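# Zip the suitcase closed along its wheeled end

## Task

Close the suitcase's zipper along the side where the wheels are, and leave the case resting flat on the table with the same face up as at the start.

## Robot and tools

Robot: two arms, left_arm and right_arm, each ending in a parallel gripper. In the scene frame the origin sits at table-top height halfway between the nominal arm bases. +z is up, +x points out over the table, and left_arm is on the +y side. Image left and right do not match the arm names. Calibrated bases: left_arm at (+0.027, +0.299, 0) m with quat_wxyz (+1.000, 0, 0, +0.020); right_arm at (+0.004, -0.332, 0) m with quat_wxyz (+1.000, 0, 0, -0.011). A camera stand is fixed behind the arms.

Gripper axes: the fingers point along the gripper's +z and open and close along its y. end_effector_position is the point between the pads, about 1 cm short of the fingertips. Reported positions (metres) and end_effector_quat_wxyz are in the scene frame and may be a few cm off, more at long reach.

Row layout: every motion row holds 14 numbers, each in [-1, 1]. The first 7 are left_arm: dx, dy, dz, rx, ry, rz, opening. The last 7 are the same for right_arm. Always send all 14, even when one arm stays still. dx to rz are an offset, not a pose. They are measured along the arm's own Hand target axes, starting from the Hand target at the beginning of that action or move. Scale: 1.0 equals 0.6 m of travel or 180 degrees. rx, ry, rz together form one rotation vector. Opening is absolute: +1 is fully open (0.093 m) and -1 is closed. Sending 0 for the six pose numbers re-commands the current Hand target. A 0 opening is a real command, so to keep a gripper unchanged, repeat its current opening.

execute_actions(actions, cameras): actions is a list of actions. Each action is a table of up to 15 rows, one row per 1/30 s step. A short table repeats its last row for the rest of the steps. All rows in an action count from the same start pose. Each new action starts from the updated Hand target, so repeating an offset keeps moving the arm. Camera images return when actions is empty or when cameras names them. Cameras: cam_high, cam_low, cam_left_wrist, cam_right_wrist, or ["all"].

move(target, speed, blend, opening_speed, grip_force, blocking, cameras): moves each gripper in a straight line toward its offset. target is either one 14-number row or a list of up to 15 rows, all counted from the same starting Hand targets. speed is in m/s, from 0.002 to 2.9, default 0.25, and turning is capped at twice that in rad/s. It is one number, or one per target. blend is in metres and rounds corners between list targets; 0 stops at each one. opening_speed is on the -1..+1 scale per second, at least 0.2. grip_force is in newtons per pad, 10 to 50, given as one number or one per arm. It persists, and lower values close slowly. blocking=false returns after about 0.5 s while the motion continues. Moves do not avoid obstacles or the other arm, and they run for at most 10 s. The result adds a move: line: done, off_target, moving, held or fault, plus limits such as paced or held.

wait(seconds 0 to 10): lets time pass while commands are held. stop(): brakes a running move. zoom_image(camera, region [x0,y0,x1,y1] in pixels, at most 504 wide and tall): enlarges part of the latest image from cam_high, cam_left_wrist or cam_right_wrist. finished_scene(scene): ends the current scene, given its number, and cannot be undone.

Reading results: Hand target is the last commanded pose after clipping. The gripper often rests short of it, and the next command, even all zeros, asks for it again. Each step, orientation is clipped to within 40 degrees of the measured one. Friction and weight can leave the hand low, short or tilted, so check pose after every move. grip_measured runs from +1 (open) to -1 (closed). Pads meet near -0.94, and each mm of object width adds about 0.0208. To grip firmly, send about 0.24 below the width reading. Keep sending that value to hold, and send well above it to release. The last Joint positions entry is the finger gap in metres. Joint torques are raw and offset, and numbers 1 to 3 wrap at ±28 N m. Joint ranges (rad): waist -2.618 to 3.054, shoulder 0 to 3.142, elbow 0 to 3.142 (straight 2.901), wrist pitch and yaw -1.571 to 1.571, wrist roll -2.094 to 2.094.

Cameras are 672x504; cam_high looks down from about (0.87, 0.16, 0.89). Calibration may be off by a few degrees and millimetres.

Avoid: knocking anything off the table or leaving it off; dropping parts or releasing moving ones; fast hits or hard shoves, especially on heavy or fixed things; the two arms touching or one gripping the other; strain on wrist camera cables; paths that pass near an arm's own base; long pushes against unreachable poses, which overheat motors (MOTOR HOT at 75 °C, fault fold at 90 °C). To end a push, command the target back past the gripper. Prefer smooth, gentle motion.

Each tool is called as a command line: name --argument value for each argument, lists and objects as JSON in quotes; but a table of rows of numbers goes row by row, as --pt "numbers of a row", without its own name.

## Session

execute_actions --actions '[]'

Scene clock: 0.00 s.
left_arm: end_effector_position=(+0.4165, +0.3089, +0.0652) grip_measured=+1.000 end_effector_quat_wxyz=(+0.533, +0.003, +0.845, +0.035) | right_arm: end_effector_position=(+0.3832, -0.3914, +0.0861) grip_measured=+1.000 end_effector_quat_wxyz=(+0.562, +0.150, +0.810, -0.077)
Joint positions: left_arm=[-0.037 1.601 0.391 0.766 -0.053 0.043 0.093] | right_arm=[-0.023 1.545 0.363 0.804 0.257 0.147 0.093]
Joint velocities: within noise
Joint torques (N m): no reading
Motor temperatures (°C): left_arm=[20 31 25 19 19 19 20] | right_arm=[19 29 24 27 18 19 20]
Heat: left arm: 31 °C; right arm: 29 °C.
Hand target: left_arm +0.4169, +0.3089, +0.0657; +0.532, +0.003, +0.846, +0.035 | right_arm +0.3885, -0.3918, +0.0993; +0.580, +0.152, +0.797, -0.075
Tool commands: left_gripper/opening=+1.0 right_gripper/opening=+1.0
camera_calibration:
cam_left_wrist: T_world_to_cam=[[0.0314935, -0.996386, -0.0788869, 0.30087], [-0.774607, 0.0255479, -0.631926, 0.394671], [0.631658, 0.0810079, -0.771003, -0.150272], [0, 0, 0, 1]] pos_world=[0.39116, 0.301873, 0.157278]
cam_right_wrist: T_world_to_cam=[[-0.336504, -0.941516, -0.0177122, -0.239816], [-0.684058, 0.257327, -0.68253, 0.457858], [0.647171, -0.217558, -0.730643, -0.187541], [0, 0, 0, 1]] pos_world=[0.353873, -0.384411, 0.171229]

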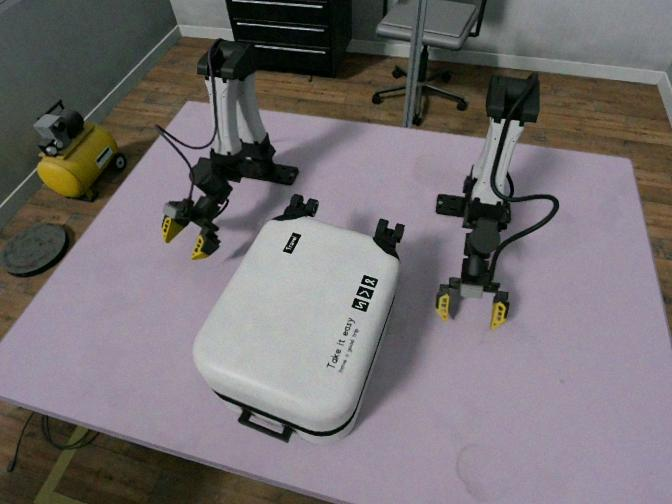

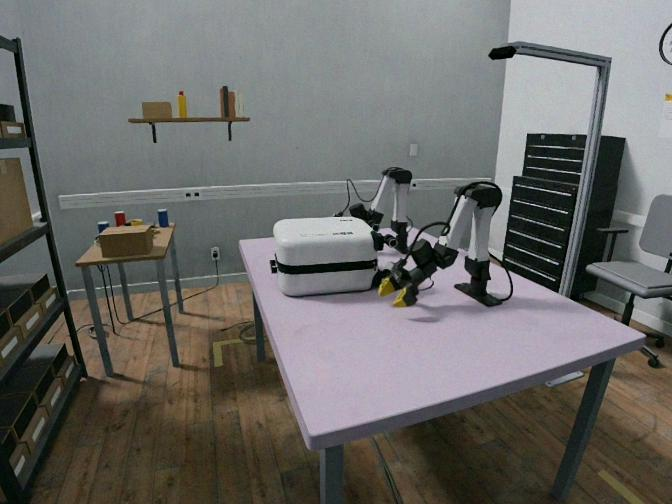

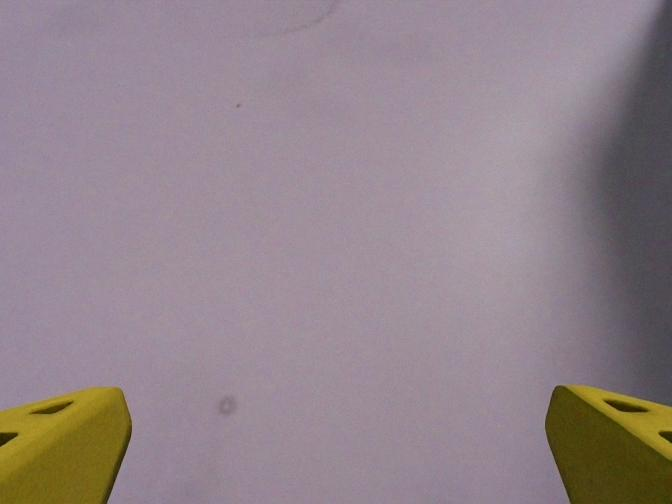

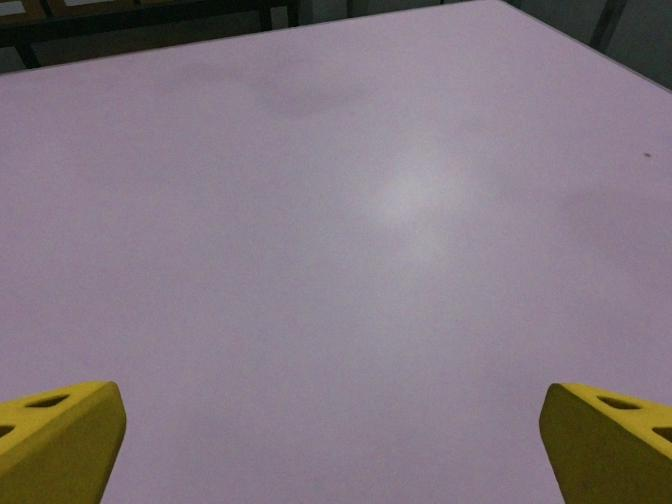

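zoom_image --camera "cam_low" --region '[250, 200, 450, 320]'

zoom_image --camera "cam_high" --region '[180, 170, 440, 450]'

Scaled by 2.520 from the camera's 672x504 image, which has a finer 960x720 frame.

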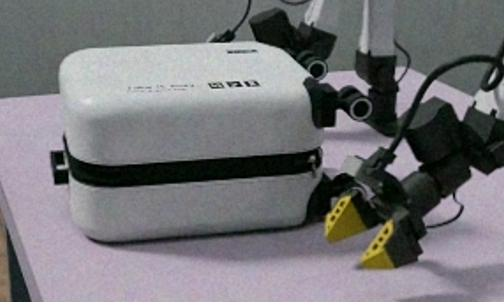

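Scaled by 1.800 from the camera's 672x504 image, which has a finer 960x720 frame.

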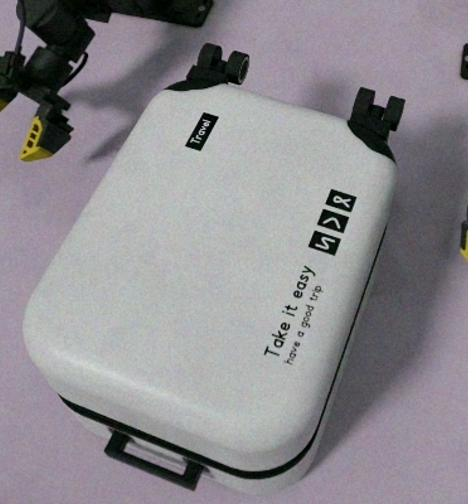

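move --target '[-0.031,-0.043,-0.38,0.228,-0.09,0.054,-1,0,0,0,0,0,0,-1]' --speed 0.25 --grip_force 50 --cameras '["cam_left_wrist"]'

Scene clock: 23.27 s.
left_arm: end_effector_position=(+0.2199, +0.2658, +0.1751) grip_measured=-0.990 end_effector_quat_wxyz=(+0.607, +0.252, +0.719, -0.227) | right_arm: end_effector_position=(+0.3832, -0.3914, +0.0861) grip_measured=-0.987 end_effector_quat_wxyz=(+0.562, +0.150, +0.810, -0.077)
Joint positions: left_arm=[0.808 0.793 0.448 -1.056 1.407 1.377 0] | right_arm=[-0.023 1.545 0.363 0.804 0.257 0.147 0]
Joint torques (N m): left_arm=[0.13 1.4 8.38 0.4 0.52 0.25] | right_arm=[-0.1 -5.91 5.26 2.17 0.06 0.01]
Motor temperatures (°C): left_arm=[20 32 27 21 19 19 20] | right_arm=[19 31 25 35 18 19 20]
Heat: left arm: 32 °C; right arm: 35 °C.
Hand target: left_arm +0.2205, +0.2697, +0.1792; +0.604, +0.263, +0.720, -0.219 | right_arm +0.3885, -0.3918, +0.0993; +0.580, +0.152, +0.797, -0.075
Off the commanded pose: left_arm 0.006 m, 2 deg | right_arm 0.014 m, 3 deg.
move: off_target (right_arm)
camera_calibration:
cam_left_wrist: T_world_to_cam=[[-0.634526, -0.772885, 0.00512781, 0.345203], [-0.439803, 0.3556, -0.824695, 0.185296], [0.635571, -0.525546, -0.565554, 0.186518], [0, 0, 0, 1]] pos_world=[0.181988, 0.298934, 0.256528]
Images, in order (width x height): cam_left_wrist 672x504.

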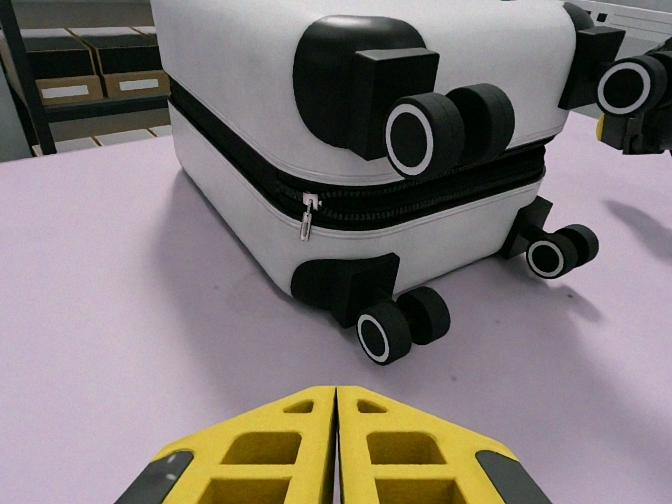

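move --pt "0 0.12 -0.05 0 0 0 -0.8 -0.247 0.073 -0.415 -0.04 0.12 -0.04 0.6" --pt "0 0.12 -0.05 0 0 0 -0.8 -0.1525 0.676 -0.588 -0.073 0.232 -0.083 0.6" --speed 0.25 --blend '[0.05,0]' --cameras '["cam_right_wrist","cam_left_wrist"]'

Scene clock: 65.53 s.
left_arm: end_effector_position=(+0.2443, +0.3394, +0.1828) grip_measured=-0.802 end_effector_quat_wxyz=(+0.597, +0.243, +0.734, -0.213) | right_arm: end_effector_position=(+0.2300, +0.0783, +0.3136) grip_measured=+0.597 end_effector_quat_wxyz=(+0.334, -0.031, +0.935, +0.116)
Joint positions: left_arm=[0.983 1.374 0.759 -1.474 1.343 2.079 0.007] | right_arm=[1.274 2.179 2.701 -1.582 0.537 1.041 0.074]
Joint torques (N m): left_arm=[0.1 -1.44 7.12 -0.79 0.45 0.23] | right_arm=[-0.05 -9.65 6.56 1.2 0.25 -0.1]
Heat: left arm: 30 °C; right arm: 38 °C.
Hand target: left_arm +0.2443, +0.3438, +0.1846; +0.604, +0.263, +0.720, -0.219 | right_arm +0.2298, +0.0807, +0.3204; +0.258, +0.000, +0.966, +0.000
Off the commanded pose: left_arm 0.005 m, 3 deg | right_arm 0.007 m, 17 deg.
joint read past its limit (right arm) — joint 4 (wrist pitch), lower limit.
joint sent to its limit (left arm) — joint 6 (wrist roll), upper limit. The joint targets are off in orientation, not in position.
joint sent to its limit (right arm) — joint 4 (wrist pitch), lower limit. The joint targets are off in orientation, not in position.
move: off_target (left_arm, right_arm)
camera_calibration:
cam_left_wrist: T_world_to_cam=[[-0.608099, -0.793846, 0.00500359, 0.418152], [-0.474567, 0.358459, -0.803924, 0.179903], [0.636398, -0.49124, -0.594711, 0.207527], [0, 0, 0, 1]] pos_world=[0.207584, 0.369406, 0.265955]
cam_right_wrist: T_world_to_cam=[[0.143656, -0.974637, -0.1716, 0.0953351], [-0.965152, -0.0996557, -0.24197, 0.341966], [0.218732, 0.20038, -0.954989, 0.316251], [0, 0, 0, 1]] pos_world=[0.24718, 0.0636255, 0.401121]
Images, in order (width x height): cam_left_wrist 672x504, cam_right_wrist 672x504.

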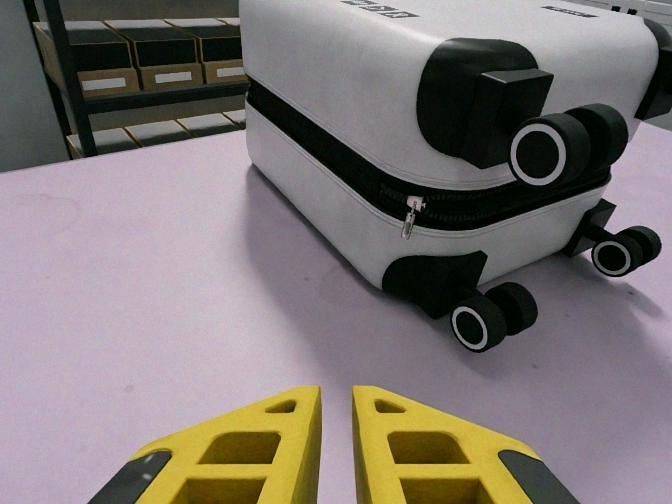

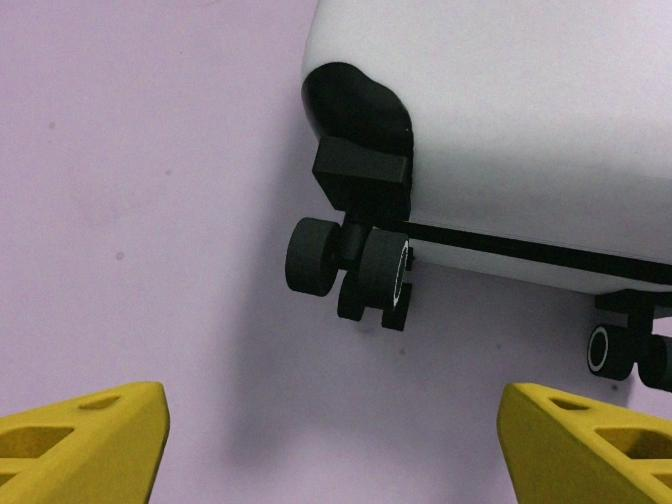

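move --target '[0,0,0,0,0,0,-0.8,0.002,0.037,0.143,0,0,0.067,0.6]' --speed 0.2 --cameras '["cam_right_wrist"]'

Scene clock: 76.17 s.
left_arm: end_effector_position=(+0.2443, +0.3394, +0.1828) grip_measured=-0.802 end_effector_quat_wxyz=(+0.597, +0.243, +0.734, -0.213) | right_arm: end_effector_position=(+0.2687, +0.1009, +0.2392) grip_measured=+0.597 end_effector_quat_wxyz=(+0.292, +0.070, +0.949, +0.091)
Joint positions: left_arm=[0.983 1.374 0.759 -1.474 1.343 2.079 0.007] | right_arm=[1.201 2.396 2.802 -1.582 0.495 1.225 0.074]
Joint torques (N m): left_arm=[0.13 -1.47 7.02 -0.74 0.46 0.28] | right_arm=[-0.35 -11.26 6.87 1 0.28 0.08]
Heat: left arm: 30 °C; right arm: 35 °C.
Hand target: left_arm +0.2443, +0.3438, +0.1846; +0.604, +0.263, +0.720, -0.219 | right_arm +0.2715, +0.1029, +0.2454; +0.256, +0.102, +0.961, +0.027
Off the commanded pose: left_arm 0.005 m, 3 deg | right_arm 0.007 m, 9 deg.
joint read past its limit (right arm) — joint 4 (wrist pitch), lower limit.
joint sent to its limit (left arm) — joint 6 (wrist roll), upper limit. The joint targets are off in orientation, not in position.
joint sent to its limit (right arm) — joint 4 (wrist pitch), lower limit. The joint targets are off in orientation, not in position.
move: off_target (left_arm, right_arm)
camera_calibration:
cam_right_wrist: T_world_to_cam=[[-0.070222, -0.979382, -0.189417, 0.161278], [-0.986243, 0.0966499, -0.134102, 0.323696], [0.149645, 0.177395, -0.972696, 0.25731], [0, 0, 0, 1]] pos_world=[0.292063, 0.081022, 0.324241]
Images, in order (width x height): cam_right_wrist 672x504.

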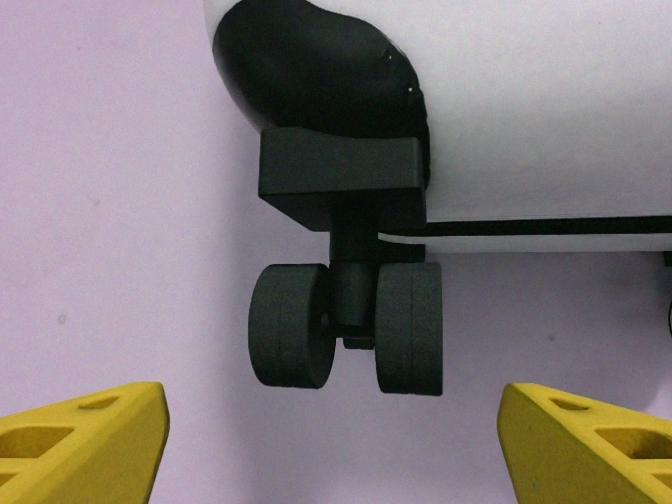

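move --pt "0 0 0 0 0 0 -0.8 0.017 -0.004 0.095 0 0 0 0.6" --pt "0 0 0 0 0 0 -0.8 0.017 -0.004 0.095 0 0 0 -0.25" --speed 0.1 --opening_speed 0.6 --cameras '["cam_right_wrist","cam_left_wrist"]'

Scene clock: 107.63 s.
left_arm: end_effector_position=(+0.2443, +0.3394, +0.1828) grip_measured=-0.802 end_effector_quat_wxyz=(+0.597, +0.243, +0.734, -0.213) | right_arm: end_effector_position=(+0.2875, +0.1028, +0.1882) grip_measured=+0.101 end_effector_quat_wxyz=(+0.267, +0.085, +0.959, +0.050)
Joint positions: left_arm=[0.983 1.374 0.759 -1.474 1.343 2.079 0.007] | right_arm=[1.161 2.498 2.802 -1.575 0.469 1.244 0.05]
Joint torques (N m): left_arm=[0.08 -1.62 7.01 -0.78 0.47 0.3] | right_arm=[-0.61 -11.85 6.42 0.79 0.31 0.11]
Motor temperatures (°C): left_arm=[20 30 30 20 19 19 20] | right_arm=[19 42 27 32 18 19 20]
Heat: left arm: 30 °C; right arm: 42 °C.
Hand target: left_arm +0.2443, +0.3438, +0.1846; +0.604, +0.263, +0.720, -0.219 | right_arm +0.2908, +0.1027, +0.1908; +0.256, +0.102, +0.961, +0.027
Off the commanded pose: left_arm 0.005 m, 3 deg | right_arm 0.004 m, 3 deg.
joint sent to its limit (left arm) — joint 6 (wrist roll), upper limit. The joint targets are off in orientation, not in position.
joint sent to its limit (right arm) — joint 4 (wrist pitch), lower limit. The joint targets are off in orientation, not in position.
move: off_target (left_arm, right_arm); target 2's new opening was sent with right_arm's hand 0.005 m and 3 deg from that target
camera_calibration:
cam_left_wrist: T_world_to_cam=[[-0.608099, -0.793846, 0.00500359, 0.418152], [-0.474567, 0.358459, -0.803924, 0.179903], [0.636398, -0.49124, -0.594711, 0.207527], [0, 0, 0, 1]] pos_world=[0.207584, 0.369406, 0.265955]
cam_right_wrist: T_world_to_cam=[[-0.125502, -0.985165, -0.117039, 0.157609], [-0.987474, 0.135416, -0.0809765, 0.321584], [0.0956243, 0.10541, -0.989821, 0.230686], [0, 0, 0, 1]] pos_world=[0.315277, 0.0874065, 0.272825]
Images, in order (width x height): cam_left_wrist 672x504, cam_right_wrist 672x504.

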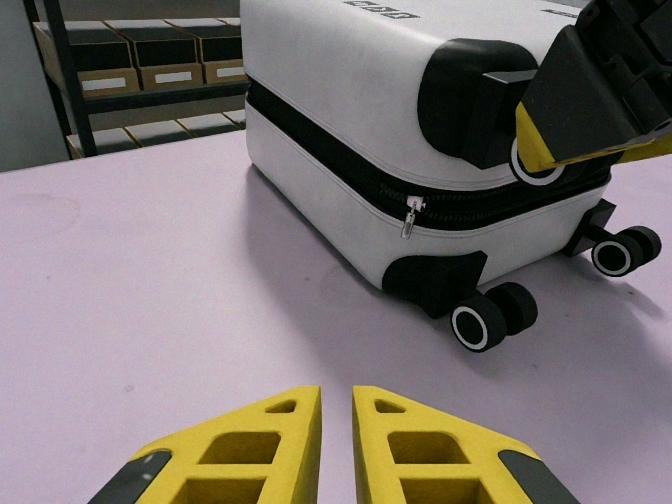

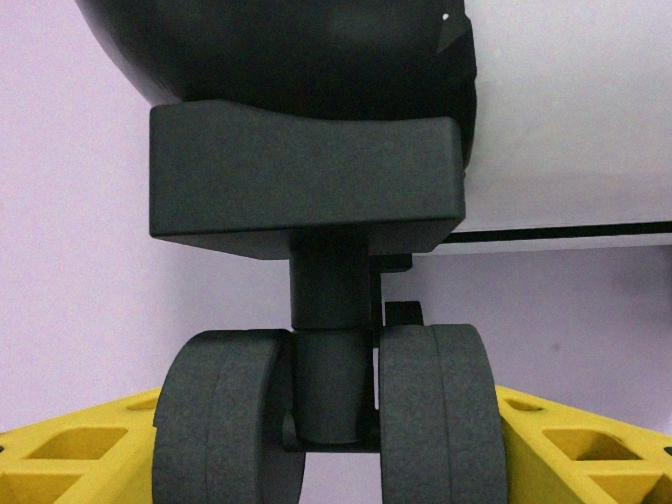

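move --target '[-0.04,0.042,0.08,0,0,0.5,-0.8,0,0,0,0,0,0,-0.25]' --speed 0.3

Scene clock: 132.83 s.
left_arm: end_effector_position=(+0.3029, +0.3355, +0.2051) grip_measured=-0.801 end_effector_quat_wxyz=(+0.592, +0.661, +0.345, +0.305) | right_arm: end_effector_position=(+0.2875, +0.1028, +0.1882) grip_measured=+0.085 end_effector_quat_wxyz=(+0.267, +0.085, +0.959, +0.050)
Joint positions: left_arm=[0.724 1.056 0.487 0.032 1.348 2.09 0.007] | right_arm=[1.161 2.498 2.802 -1.575 0.469 1.244 0.049]
Joint torques (N m): left_arm=[-0.9 -0.81 5.15 1.76 0.61 0.08] | right_arm=[-0.55 -11.84 6.5 0.79 0.3 0.13]
Heat: left arm: 30 °C; right arm: 43 °C.
Hand target: left_arm +0.2999, +0.3299, +0.1999; +0.582, +0.695, +0.323, +0.272 | right_arm +0.2909, +0.1027, +0.1908; +0.256, +0.102, +0.961, +0.027
Off the commanded pose: left_arm 0.008 m, 6 deg | right_arm 0.004 m, 3 deg.
joint sent to its limit (left arm) — joint 6 (wrist roll), upper limit. The joint targets are off in orientation, not in position.
joint sent to its limit (right arm) — joint 4 (wrist pitch), lower limit. The joint targets are off in orientation, not in position.
move: off_target (left_arm, right_arm)

move --target '[-0.022,-0.08,0.239,-0.04,-0.222,0,-0.8,0,0,0,0,0,0,-0.25]' --speed 0.2 --cameras '["cam_left_wrist","cam_high"]'

Scene clock: 142.33 s.
left_arm: end_effector_position=(+0.3943, +0.2366, +0.1224) grip_measured=-0.801 end_effector_quat_wxyz=(+0.694, +0.699, +0.155, +0.082) | right_arm: end_effector_position=(+0.2875, +0.1028, +0.1882) grip_measured=+0.085 end_effector_quat_wxyz=(+0.267, +0.085, +0.959, +0.050)
Joint positions: left_arm=[0.261 1.897 0.781 0.495 1.528 2.09 0.007] | right_arm=[1.161 2.498 2.802 -1.575 0.469 1.244 0.049]
Joint torques (N m): left_arm=[-0.88 -5.31 6.99 1.62 0.87 0.11] | right_arm=[-0.55 -11.88 6.45 0.8 0.31 0.13]
Heat: left arm: 30 °C; right arm: 44 °C.
Hand target: left_arm +0.3932, +0.2345, +0.1277; +0.699, +0.709, +0.087, +0.038 | right_arm +0.2909, +0.1027, +0.1908; +0.256, +0.102, +0.961, +0.027
Off the commanded pose: left_arm 0.006 m, 9 deg | right_arm 0.004 m, 3 deg.
joint sent to its limit (left arm) — joint 5 (wrist yaw), upper limit; joint 6 (wrist roll), upper limit. The joint targets are off in orientation, not in position.
joint sent to its limit (right arm) — joint 4 (wrist pitch), lower limit. The joint targets are off in orientation, not in position.
move: off_target (left_arm, right_arm)
camera_calibration:
cam_left_wrist: T_world_to_cam=[[-0.0867292, -0.0115345, -0.996165, 0.160015], [0.710158, 0.70056, -0.0699403, -0.398544], [0.69868, -0.7135, -0.0525677, -0.0128242], [0, 0, 0, 1]] pos_world=[0.305867, 0.2719, 0.130853]
Images, in order (width x height): cam_high 672x504, cam_left_wrist 672x504.

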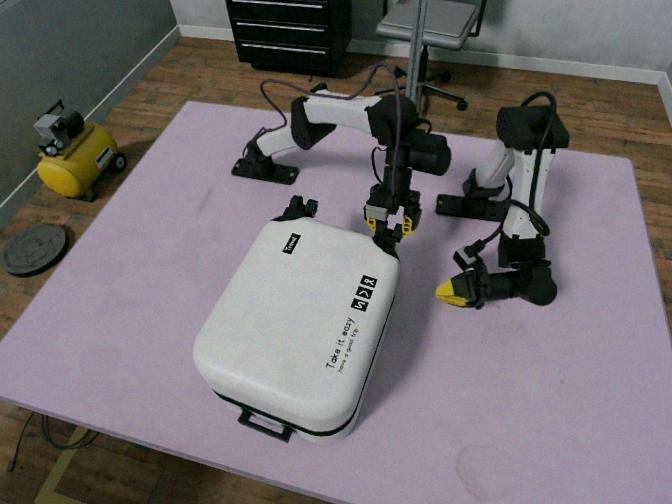

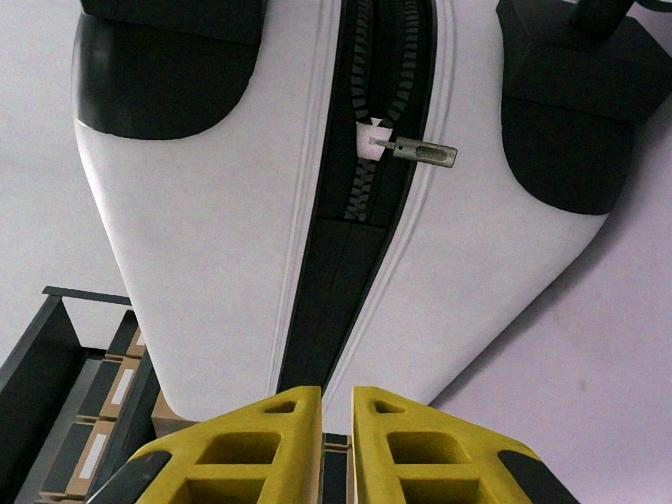

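move --target '[0.001,-0.01,0.112,0,0,0,-0.8,0,0,0,0,0,0,-0.25]' --speed 0.12 --cameras '["cam_left_wrist"]'

Scene clock: 158.00 s.
left_arm: end_effector_position=(+0.4094, +0.1703, +0.1273) grip_measured=-0.801 end_effector_quat_wxyz=(+0.693, +0.715, +0.077, +0.060) | right_arm: end_effector_position=(+0.2875, +0.1028, +0.1882) grip_measured=+0.085 end_effector_quat_wxyz=(+0.267, +0.085, +0.959, +0.050)
Joint positions: left_arm=[0.064 1.978 0.841 0.78 1.475 1.905 0.007] | right_arm=[1.161 2.498 2.802 -1.575 0.469 1.244 0.049]
Joint torques (N m): left_arm=[-0.77 -5.75 4.37 1.75 0.47 -0.35] | right_arm=[-0.58 -11.82 6.48 0.79 0.32 0.11]
Heat: left arm: 31 °C; right arm: 44 °C.
Hand target: left_arm +0.4050, +0.1684, +0.1203; +0.699, +0.709, +0.087, +0.037 | right_arm +0.2909, +0.1027, +0.1908; +0.256, +0.102, +0.961, +0.027
Off the commanded pose: left_arm 0.008 m, 3 deg | right_arm 0.004 m, 3 deg.
joint sent to its limit (right arm) — joint 4 (wrist pitch), lower limit. The joint targets are off in orientation, not in position.
move: off_target (left_arm, right_arm)
camera_calibration:
cam_left_wrist: T_world_to_cam=[[-0.0103718, 0.0251245, -0.999631, 0.128319], [0.805321, 0.592803, 0.00654371, -0.392775], [0.592749, -0.804955, -0.0263817, -0.0146994], [0, 0, 0, 1]] pos_world=[0.326354, 0.217782, 0.130454]
Images, in order (width x height): cam_left_wrist 672x504.

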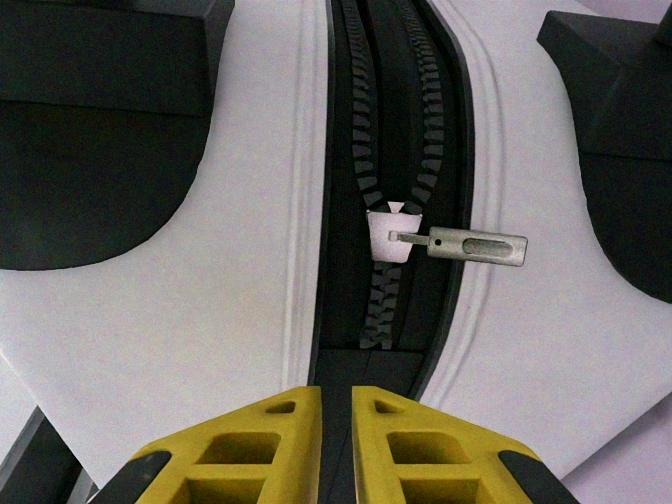

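move --target '[-0.004,-0.026,0.036,0,0,0,-0.8,0,0,0,0,0,0,-0.25]' --speed 0.08 --cameras '["cam_left_wrist"]'

Scene clock: 170.57 s.
left_arm: end_effector_position=(+0.4119, +0.1505, +0.1130) grip_measured=-0.801 end_effector_quat_wxyz=(+0.695, +0.712, +0.082, +0.058) | right_arm: end_effector_position=(+0.2875, +0.1027, +0.1882) grip_measured=+0.085 end_effector_quat_wxyz=(+0.267, +0.084, +0.959, +0.049)
Joint positions: left_arm=[0.008 2.069 0.813 1.072 1.418 1.721 0.007] | right_arm=[1.161 2.498 2.802 -1.576 0.469 1.243 0.049]
Joint torques (N m): left_arm=[-1.16 -6.15 3.54 1.91 0.29 -0.22] | right_arm=[-0.68 -11.79 6.43 0.81 0.3 0.13]
Heat: left arm: 31 °C; right arm: 45 °C.
Hand target: left_arm +0.4054, +0.1469, +0.1045; +0.699, +0.709, +0.087, +0.038 | right_arm +0.2908, +0.1026, +0.1908; +0.256, +0.102, +0.961, +0.027
Off the commanded pose: left_arm 0.011 m, 3 deg | right_arm 0.004 m, 3 deg.
joint sent to its limit (right arm) — joint 4 (wrist pitch), lower limit. The joint targets are off in orientation, not in position.
move: off_target (left_arm, right_arm)
camera_calibration:
cam_left_wrist: T_world_to_cam=[[-0.0192647, 0.0173417, -0.999664, 0.119327], [0.803254, 0.595615, -0.00514718, -0.381284], [0.595326, -0.803083, -0.0254041, -0.0339234], [0, 0, 0, 1]] pos_world=[0.328762, 0.197786, 0.116462]
Images, in order (width x height): cam_left_wrist 672x504.

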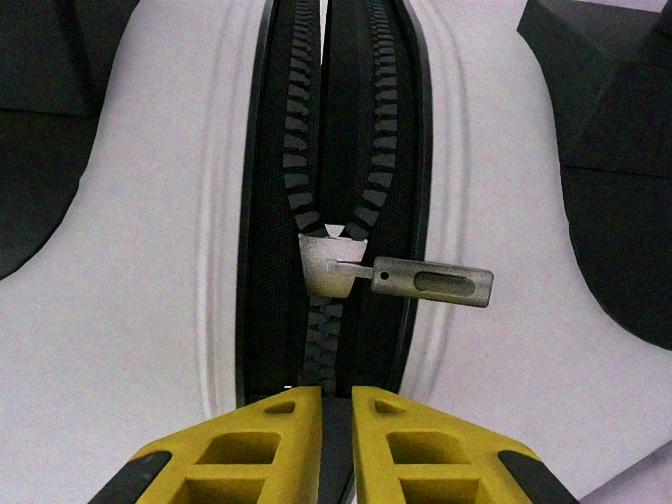

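move --target '[-0.1,0.01,-0.02,0,0,0,-0.8,0,0,0,0,0,0,-0.25]' --speed 0.1 --cameras '["cam_left_wrist"]'

Scene clock: 180.63 s.
left_arm: end_effector_position=(+0.3524, +0.1484, +0.1064) grip_measured=-0.801 end_effector_quat_wxyz=(+0.694, +0.711, +0.105, +0.039) | right_arm: end_effector_position=(+0.2873, +0.1022, +0.1880) grip_measured=+0.085 end_effector_quat_wxyz=(+0.267, +0.084, +0.959, +0.048)
Joint positions: left_arm=[0.01 1.949 0.554 1.176 1.414 1.698 0.007] | right_arm=[1.161 2.498 2.802 -1.578 0.469 1.243 0.049]
Joint torques (N m): left_arm=[-0.32 -8.23 2.92 2.05 0.48 -0.2] | right_arm=[-0.62 -11.82 6.43 0.81 0.31 0.14]
Heat: left arm: 32 °C; right arm: 45 °C.
Hand target: left_arm +0.3448, +0.1481, +0.1148; +0.699, +0.709, +0.087, +0.038 | right_arm +0.2908, +0.1026, +0.1908; +0.256, +0.102, +0.961, +0.027
Off the commanded pose: left_arm 0.011 m, 2 deg | right_arm 0.005 m, 3 deg.
joint sent to its limit (right arm) — joint 4 (wrist pitch), lower limit. The joint targets are off in orientation, not in position.
move: off_target (left_arm, right_arm)
camera_calibration:
cam_left_wrist: T_world_to_cam=[[-0.0779534, 0.0114483, -0.996891, 0.132953], [0.797446, 0.600836, -0.0554574, -0.32564], [0.598334, -0.79929, -0.0559666, 0.0011872], [0, 0, 0, 1]] pos_world=[0.269334, 0.195083, 0.114547]
Images, in order (width x height): cam_left_wrist 672x504.

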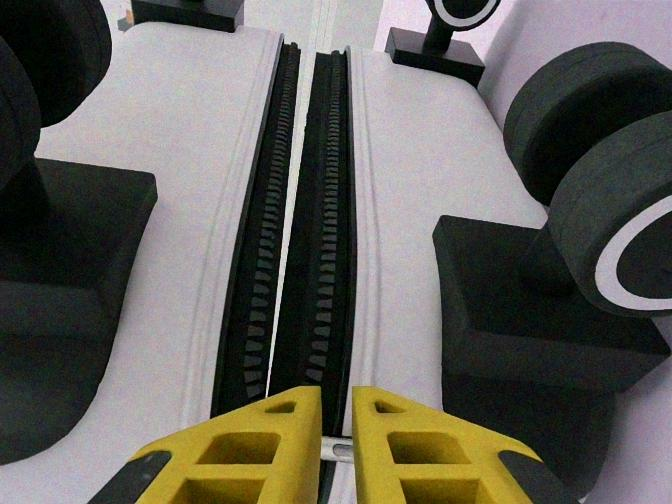

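zoom_image --camera "cam_left_wrist" --region '[200, 330, 480, 504]'

execute_actions --actions '[]' --cameras '["cam_high","cam_low"]'

zoom_image --camera "cam_high" --region '[330, 180, 450, 270]'

zoom_image --camera "cam_low" --region '[380, 170, 560, 305]'

Scaled by 1.800 from the camera's 672x504 image, which has a finer 960x720 frame.

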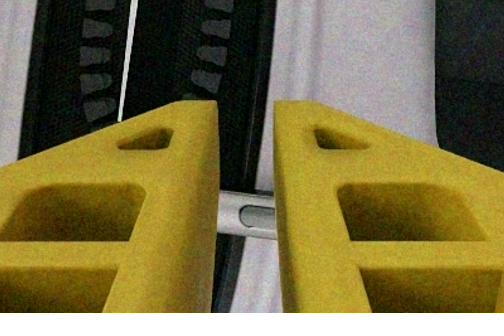

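Scene clock: 188.20 s.
left_arm: end_effector_position=(+0.3525, +0.1484, +0.1064) grip_measured=-0.801 end_effector_quat_wxyz=(+0.694, +0.711, +0.105, +0.039) | right_arm: end_effector_position=(+0.2873, +0.1022, +0.1880) grip_measured=+0.085 end_effector_quat_wxyz=(+0.267, +0.084, +0.959, +0.048)
Joint positions: left_arm=[0.01 1.949 0.554 1.176 1.414 1.697 0.007] | right_arm=[1.161 2.498 2.802 -1.578 0.469 1.243 0.049]
Joint velocities: within noise
Joint torques (N m): left_arm=[-0.47 -8.54 2.76 2.02 0.46 -0.21] | right_arm=[-0.58 -11.78 6.42 0.82 0.32 0.13]
Motor temperatures (°C): left_arm=[20 34 28 24 19 19 20] | right_arm=[19 45 28 29 18 19 22]
Heat: left arm: 34 °C; right arm: 45 °C.
Hand target: left_arm +0.3448, +0.1481, +0.1148; +0.699, +0.709, +0.087, +0.038 | right_arm +0.2908, +0.1026, +0.1908; +0.256, +0.102, +0.961, +0.027
Tool commands: left_gripper/opening=-0.8 right_gripper/opening=-0.25
Off the commanded pose: left_arm 0.011 m, 2 deg | right_arm 0.005 m, 3 deg.
Images, in order (width x height): cam_high 672x504, cam_low 672x504.

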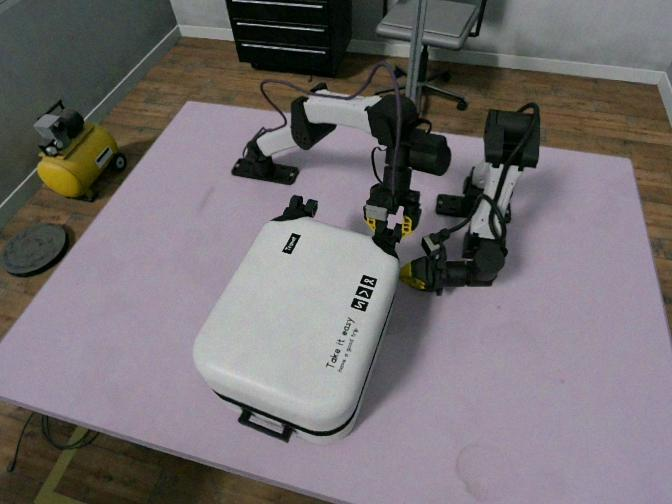

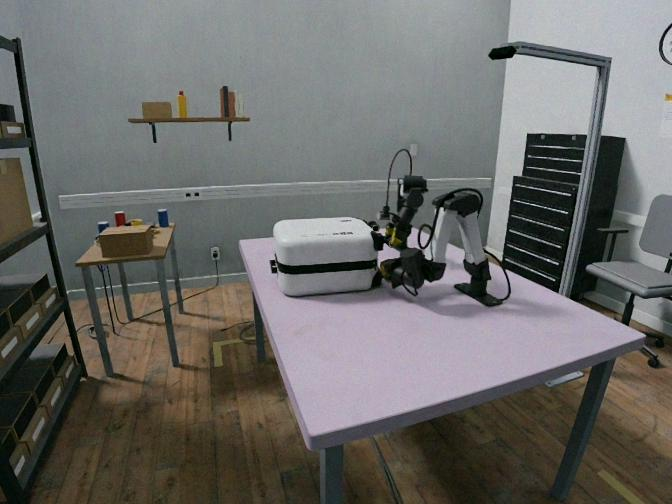

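Scaled by 4.200 from the camera's 672x504 image, which has a finer 960x720 frame.

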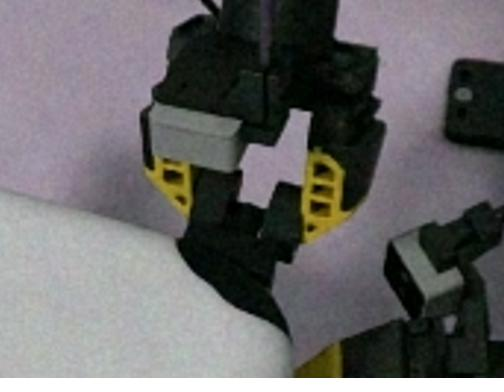

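Scaled by 2.800 from the camera's 672x504 image, which has a finer 960x720 frame.

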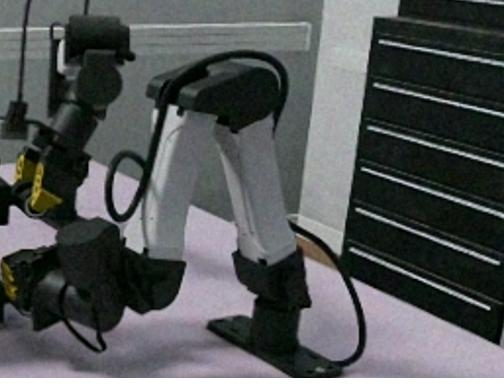

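move --target '[-0.005,0,-0.06,0,0,0,-0.8,0,0,0,0,0,0,-0.25]' --speed 0.1 --cameras '["cam_left_wrist"]'

Scene clock: 198.13 s.
left_arm: end_effector_position=(+0.3552, +0.1857, +0.1068) grip_measured=-0.801 end_effector_quat_wxyz=(+0.694, +0.705, +0.130, +0.064) | right_arm: end_effector_position=(+0.2873, +0.1022, +0.1880) grip_measured=+0.085 end_effector_quat_wxyz=(+0.267, +0.084, +0.959, +0.048)
Joint positions: left_arm=[0.132 1.925 0.537 1.119 1.464 1.747 0.007] | right_arm=[1.161 2.498 2.802 -1.578 0.469 1.243 0.049]
Joint torques (N m): left_arm=[-0.14 -8.35 2.92 1.46 1.14 0.16] | right_arm=[-0.59 -11.79 6.43 0.81 0.31 0.12]
Heat: left arm: 35 °C; right arm: 46 °C.
Hand target: left_arm +0.3355, +0.1830, +0.1157; +0.699, +0.709, +0.087, +0.038 | right_arm +0.2908, +0.1026, +0.1908; +0.256, +0.102, +0.961, +0.027
Off the commanded pose: left_arm 0.022 m, 6 deg | right_arm 0.005 m, 3 deg.
joint sent to its limit (right arm) — joint 4 (wrist pitch), lower limit. The joint targets are off in orientation, not in position.
move: off_target (left_arm, right_arm)
camera_calibration:
cam_left_wrist: T_world_to_cam=[[-0.0773676, 0.000247645, -0.997003, 0.135045], [0.752464, 0.656054, -0.0582284, -0.344173], [0.654073, -0.754714, -0.0509437, 0.000823392], [0, 0, 0, 1]] pos_world=[0.268888, 0.226384, 0.114641]
Images, in order (width x height): cam_left_wrist 672x504.

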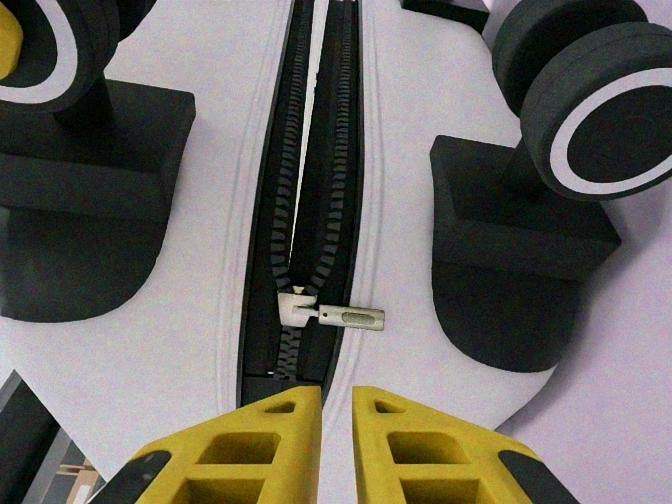

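move --pt "0.122 0.012 0.022 0 0 0 -0.8 0 0 0 0 0 0 -0.25" --pt "0.105 0.008 0.12 0 0 0 -0.8 0 0 0 0 0 0 -0.25" --speed 0.12 --cameras '["cam_left_wrist"]'

Scene clock: 217.90 s.
left_arm: end_effector_position=(+0.4148, +0.1387, +0.1212) grip_measured=-0.801 end_effector_quat_wxyz=(+0.698, +0.708, +0.092, +0.054) | right_arm: end_effector_position=(+0.2914, +0.0949, +0.1883) grip_measured=+0.083 end_effector_quat_wxyz=(+0.272, +0.086, +0.958, +0.035)
Joint positions: left_arm=[-0.027 2.064 0.815 1.141 1.377 1.624 0.007] | right_arm=[1.153 2.498 2.802 -1.596 0.488 1.241 0.049]
Joint torques (N m): left_arm=[-3.63 -6.11 4.37 1.97 0.07 -0.17] | right_arm=[0.14 -11.74 6.42 0.96 0.14 0.13]
Heat: left arm: 38 °C; right arm: 46 °C.
Hand target: left_arm +0.4103, +0.1232, +0.1148; +0.699, +0.709, +0.087, +0.038 | right_arm +0.2907, +0.1027, +0.1908; +0.256, +0.102, +0.961, +0.027
Off the commanded pose: left_arm 0.017 m, 2 deg | right_arm 0.008 m, 3 deg.
joint read past its limit (right arm) — joint 4 (wrist pitch), lower limit.
joint sent to its limit (right arm) — joint 4 (wrist pitch), lower limit. The joint targets are off in orientation, not in position.
move: off_target (left_arm, right_arm)
camera_calibration:
cam_left_wrist: T_world_to_cam=[[-0.0389469, 0.00600776, -0.999223, 0.13748], [0.797663, 0.602477, -0.0274683, -0.372507], [0.601844, -0.798113, -0.0282568, -0.0480058], [0, 0, 0, 1]] pos_world=[0.331381, 0.185287, 0.125785]
Images, in order (width x height): cam_left_wrist 672x504.

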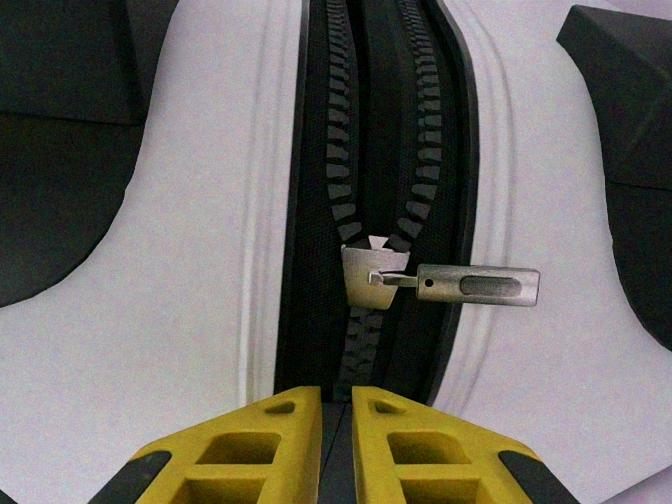

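move --target '[-0.005,-0.022,-0.004,0,0,0,-0.8,0,0,0,0,0,0,-0.25]' --speed 0.1 --cameras '["cam_left_wrist"]'

Scene clock: 225.37 s.
left_arm: end_effector_position=(+0.4147, +0.1387, +0.1179) grip_measured=-0.801 end_effector_quat_wxyz=(+0.699, +0.707, +0.080, +0.067) | right_arm: end_effector_position=(+0.2914, +0.0949, +0.1883) grip_measured=+0.083 end_effector_quat_wxyz=(+0.272, +0.086, +0.958, +0.035)
Joint positions: left_arm=[-0.027 2.091 0.81 1.215 1.376 1.619 0.007] | right_arm=[1.153 2.498 2.802 -1.596 0.488 1.241 0.049]
Joint torques (N m): left_arm=[-3.15 -5.15 3.06 1.79 0.1 -0.11] | right_arm=[0.17 -11.78 6.41 0.95 0.13 0.13]
Heat: left arm: 37 °C; right arm: 46 °C.
Hand target: left_arm +0.4060, +0.1251, +0.1018; +0.699, +0.709, +0.087, +0.038 | right_arm +0.2907, +0.1027, +0.1908; +0.256, +0.102, +0.961, +0.027
Off the commanded pose: left_arm 0.023 m, 3 deg | right_arm 0.008 m, 3 deg.
joint read past its limit (right arm) — joint 4 (wrist pitch), lower limit.
joint sent to its limit (right arm) — joint 4 (wrist pitch), lower limit. The joint targets are off in orientation, not in position.
move: off_target (left_arm, right_arm)
camera_calibration:
cam_left_wrist: T_world_to_cam=[[-0.00220611, 0.00554045, -0.999982, 0.11913], [0.797628, 0.603148, 0.00158208, -0.375926], [0.603146, -0.79761, -0.00574983, -0.0512691], [0, 0, 0, 1]] pos_world=[0.331034, 0.185186, 0.119428]
Images, in order (width x height): cam_left_wrist 672x504.

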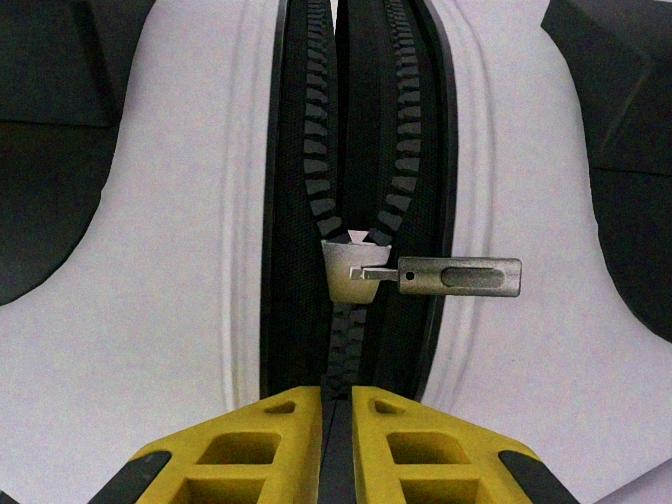

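move --target '[-0.118,0.01,-0.024,0,0,0,-0.8,0,0,0,0,0,0,-0.25]' --speed 0.08 --cameras '["cam_left_wrist"]'

zoom_image --camera "cam_left_wrist" --region '[200, 330, 480, 504]'

Scene clock: 234.70 s.
left_arm: end_effector_position=(+0.3431, +0.1296, +0.1010) grip_measured=-0.801 end_effector_quat_wxyz=(+0.691, +0.711, +0.125, +0.026) | right_arm: end_effector_position=(+0.2913, +0.0947, +0.1882) grip_measured=+0.083 end_effector_quat_wxyz=(+0.272, +0.086, +0.958, +0.035)
Joint positions: left_arm=[-0.057 1.956 0.504 1.265 1.339 1.616 0.007] | right_arm=[1.153 2.498 2.802 -1.597 0.488 1.241 0.049]
Joint torques (N m): left_arm=[-0.92 -8.4 2.54 2.37 0.44 0.01] | right_arm=[0.17 -11.79 6.39 0.96 0.14 0.15]
Heat: left arm: 36 °C; right arm: 46 °C.
Hand target: left_arm +0.3344, +0.1268, +0.1130; +0.699, +0.709, +0.087, +0.038 | right_arm +0.2907, +0.1027, +0.1907; +0.256, +0.102, +0.961, +0.027
Off the commanded pose: left_arm 0.015 m, 5 deg | right_arm 0.008 m, 3 deg.
joint read past its limit (right arm) — joint 4 (wrist pitch), lower limit.
joint sent to its limit (right arm) — joint 4 (wrist pitch), lower limit. The joint targets are off in orientation, not in position.
move: off_target (left_arm, right_arm)
camera_calibration:
cam_left_wrist: T_world_to_cam=[[-0.125826, 0.00940105, -0.992008, 0.143176], [0.787829, 0.608654, -0.09416, -0.30099], [0.602905, -0.79338, -0.083991, -0.00804456], [0, 0, 0, 1]] pos_world=[0.259994, 0.17547, 0.113015]
Images, in order (width x height): cam_left_wrist 672x504.

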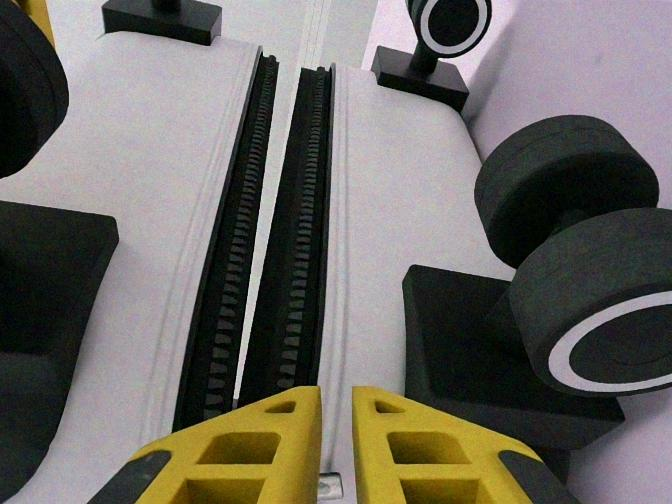

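Scaled by 1.800 from the camera's 672x504 image, which has a finer 960x720 frame.

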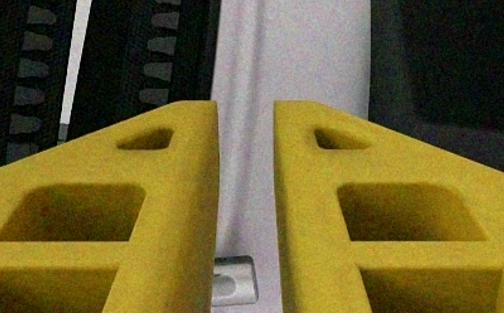

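move --pt "0.012 0.033 -0.082 0 0 0 -0.8 0 0 0 0 0 0 -0.25" --pt "0.14 0.042 -0.059 0 0 0 -0.8 0 0 0 0 0 0 -0.25" --pt "0.127 0.0 0.029 0 0 0 -0.8 0 0 0 0 0 0 -0.25" --speed 0.14 --blend '[0.02,0.02,0]' --cameras '["cam_left_wrist"]'

Scene clock: 245.50 s.
left_arm: end_effector_position=(+0.4115, +0.1354, +0.1129) grip_measured=-0.800 end_effector_quat_wxyz=(+0.698, +0.709, +0.089, +0.047) | right_arm: end_effector_position=(+0.2920, +0.0934, +0.1883) grip_measured=+0.082 end_effector_quat_wxyz=(+0.273, +0.087, +0.957, +0.032)
Joint positions: left_arm=[-0.035 2.093 0.808 1.178 1.383 1.619 0.007] | right_arm=[1.152 2.498 2.802 -1.6 0.492 1.241 0.049]
Joint torques (N m): left_arm=[-3.07 -5.68 5.64 1.95 0.02 -0.19] | right_arm=[0.36 -11.79 6.41 1 0.1 0.14]
Heat: left arm: 36 °C; right arm: 46 °C.
Hand target: left_arm +0.4122, +0.1230, +0.1075; +0.699, +0.709, +0.087, +0.038 | right_arm +0.2908, +0.1027, +0.1908; +0.256, +0.102, +0.961, +0.027
Off the commanded pose: left_arm 0.014 m, 1 deg | right_arm 0.010 m, 3 deg.
joint read past its limit (right arm) — joint 4 (wrist pitch), lower limit.
joint sent to its limit (right arm) — joint 4 (wrist pitch), lower limit. The joint targets are off in orientation, not in position.
move: off_target (left_arm, right_arm)
camera_calibration:
cam_left_wrist: T_world_to_cam=[[-0.0433901, 0.00491608, -0.999046, 0.131036], [0.805651, 0.591522, -0.0320799, -0.369269], [0.5908, -0.806274, -0.0296268, -0.0430086], [0, 0, 0, 1]] pos_world=[0.328597, 0.183109, 0.11779]
Images, in order (width x height): cam_left_wrist 672x504.

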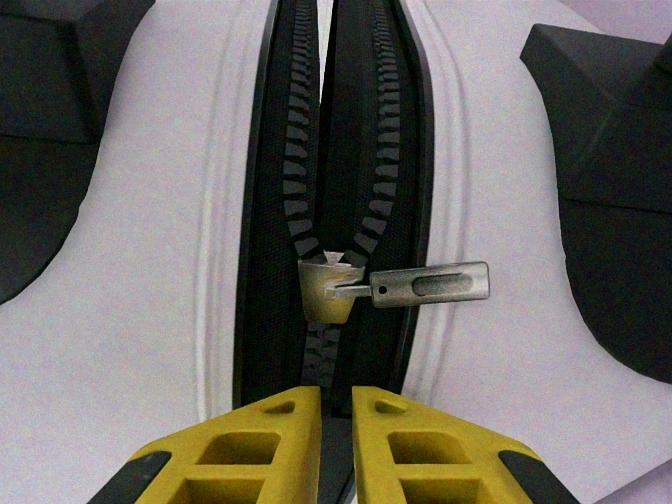

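move --target '[-0.055,0.025,-0.01,0,0,0,-0.8,0,0,0,0,0,0,-0.25]' --speed 0.06 --cameras '["cam_left_wrist"]'

zoom_image --camera "cam_left_wrist" --region '[200, 280, 480, 454]'

Scene clock: 250.13 s.
left_arm: end_effector_position=(+0.3909, +0.1315, +0.1156) grip_measured=-0.800 end_effector_quat_wxyz=(+0.695, +0.709, +0.109, +0.046) | right_arm: end_effector_position=(+0.2920, +0.0934, +0.1883) grip_measured=+0.082 end_effector_quat_wxyz=(+0.273, +0.087, +0.957, +0.032)
Joint positions: left_arm=[-0.049 2.017 0.7 1.191 1.341 1.607 0.007] | right_arm=[1.152 2.498 2.802 -1.6 0.492 1.241 0.049]
Joint torques (N m): left_arm=[-2.04 -9.88 3.07 1.88 0.37 -0.15] | right_arm=[0.32 -11.86 6.5 0.99 0.11 0.12]
Heat: left arm: 36 °C; right arm: 46 °C.
Hand target: left_arm +0.3799, +0.1230, +0.1247; +0.699, +0.709, +0.087, +0.037 | right_arm +0.2908, +0.1027, +0.1908; +0.256, +0.102, +0.961, +0.027
Off the commanded pose: left_arm 0.017 m, 3 deg | right_arm 0.010 m, 3 deg.
joint read past its limit (right arm) — joint 4 (wrist pitch), lower limit.
joint sent to its limit (right arm) — joint 4 (wrist pitch), lower limit. The joint targets are off in orientation, not in position.
move: off_target (left_arm, right_arm)
camera_calibration:
cam_left_wrist: T_world_to_cam=[[-0.0733178, 0.00569653, -0.997292, 0.144305], [0.787784, 0.613544, -0.0544109, -0.343678], [0.611572, -0.78964, -0.0494713, -0.0420114], [0, 0, 0, 1]] pos_world=[0.307017, 0.176865, 0.123136]
Images, in order (width x height): cam_left_wrist 672x504.

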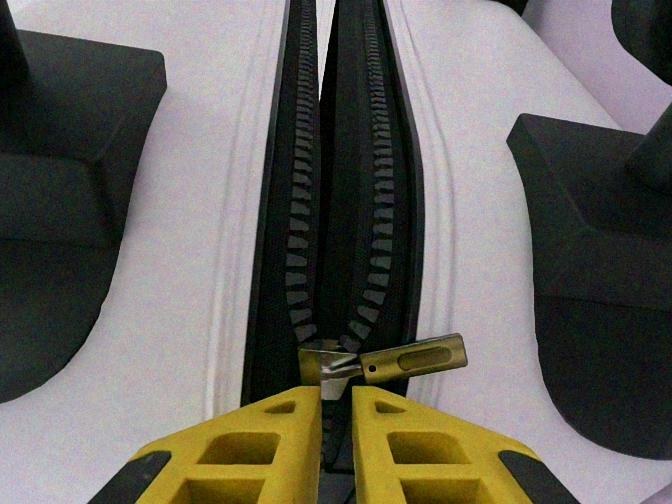

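Scaled by 1.800 from the camera's 672x504 image, which has a finer 960x720 frame.

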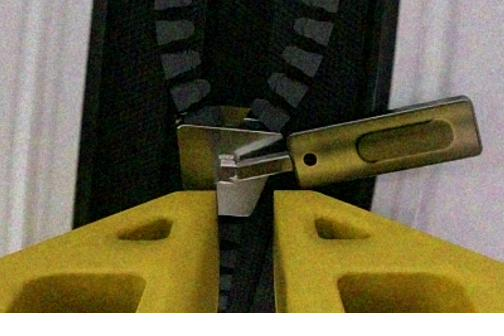

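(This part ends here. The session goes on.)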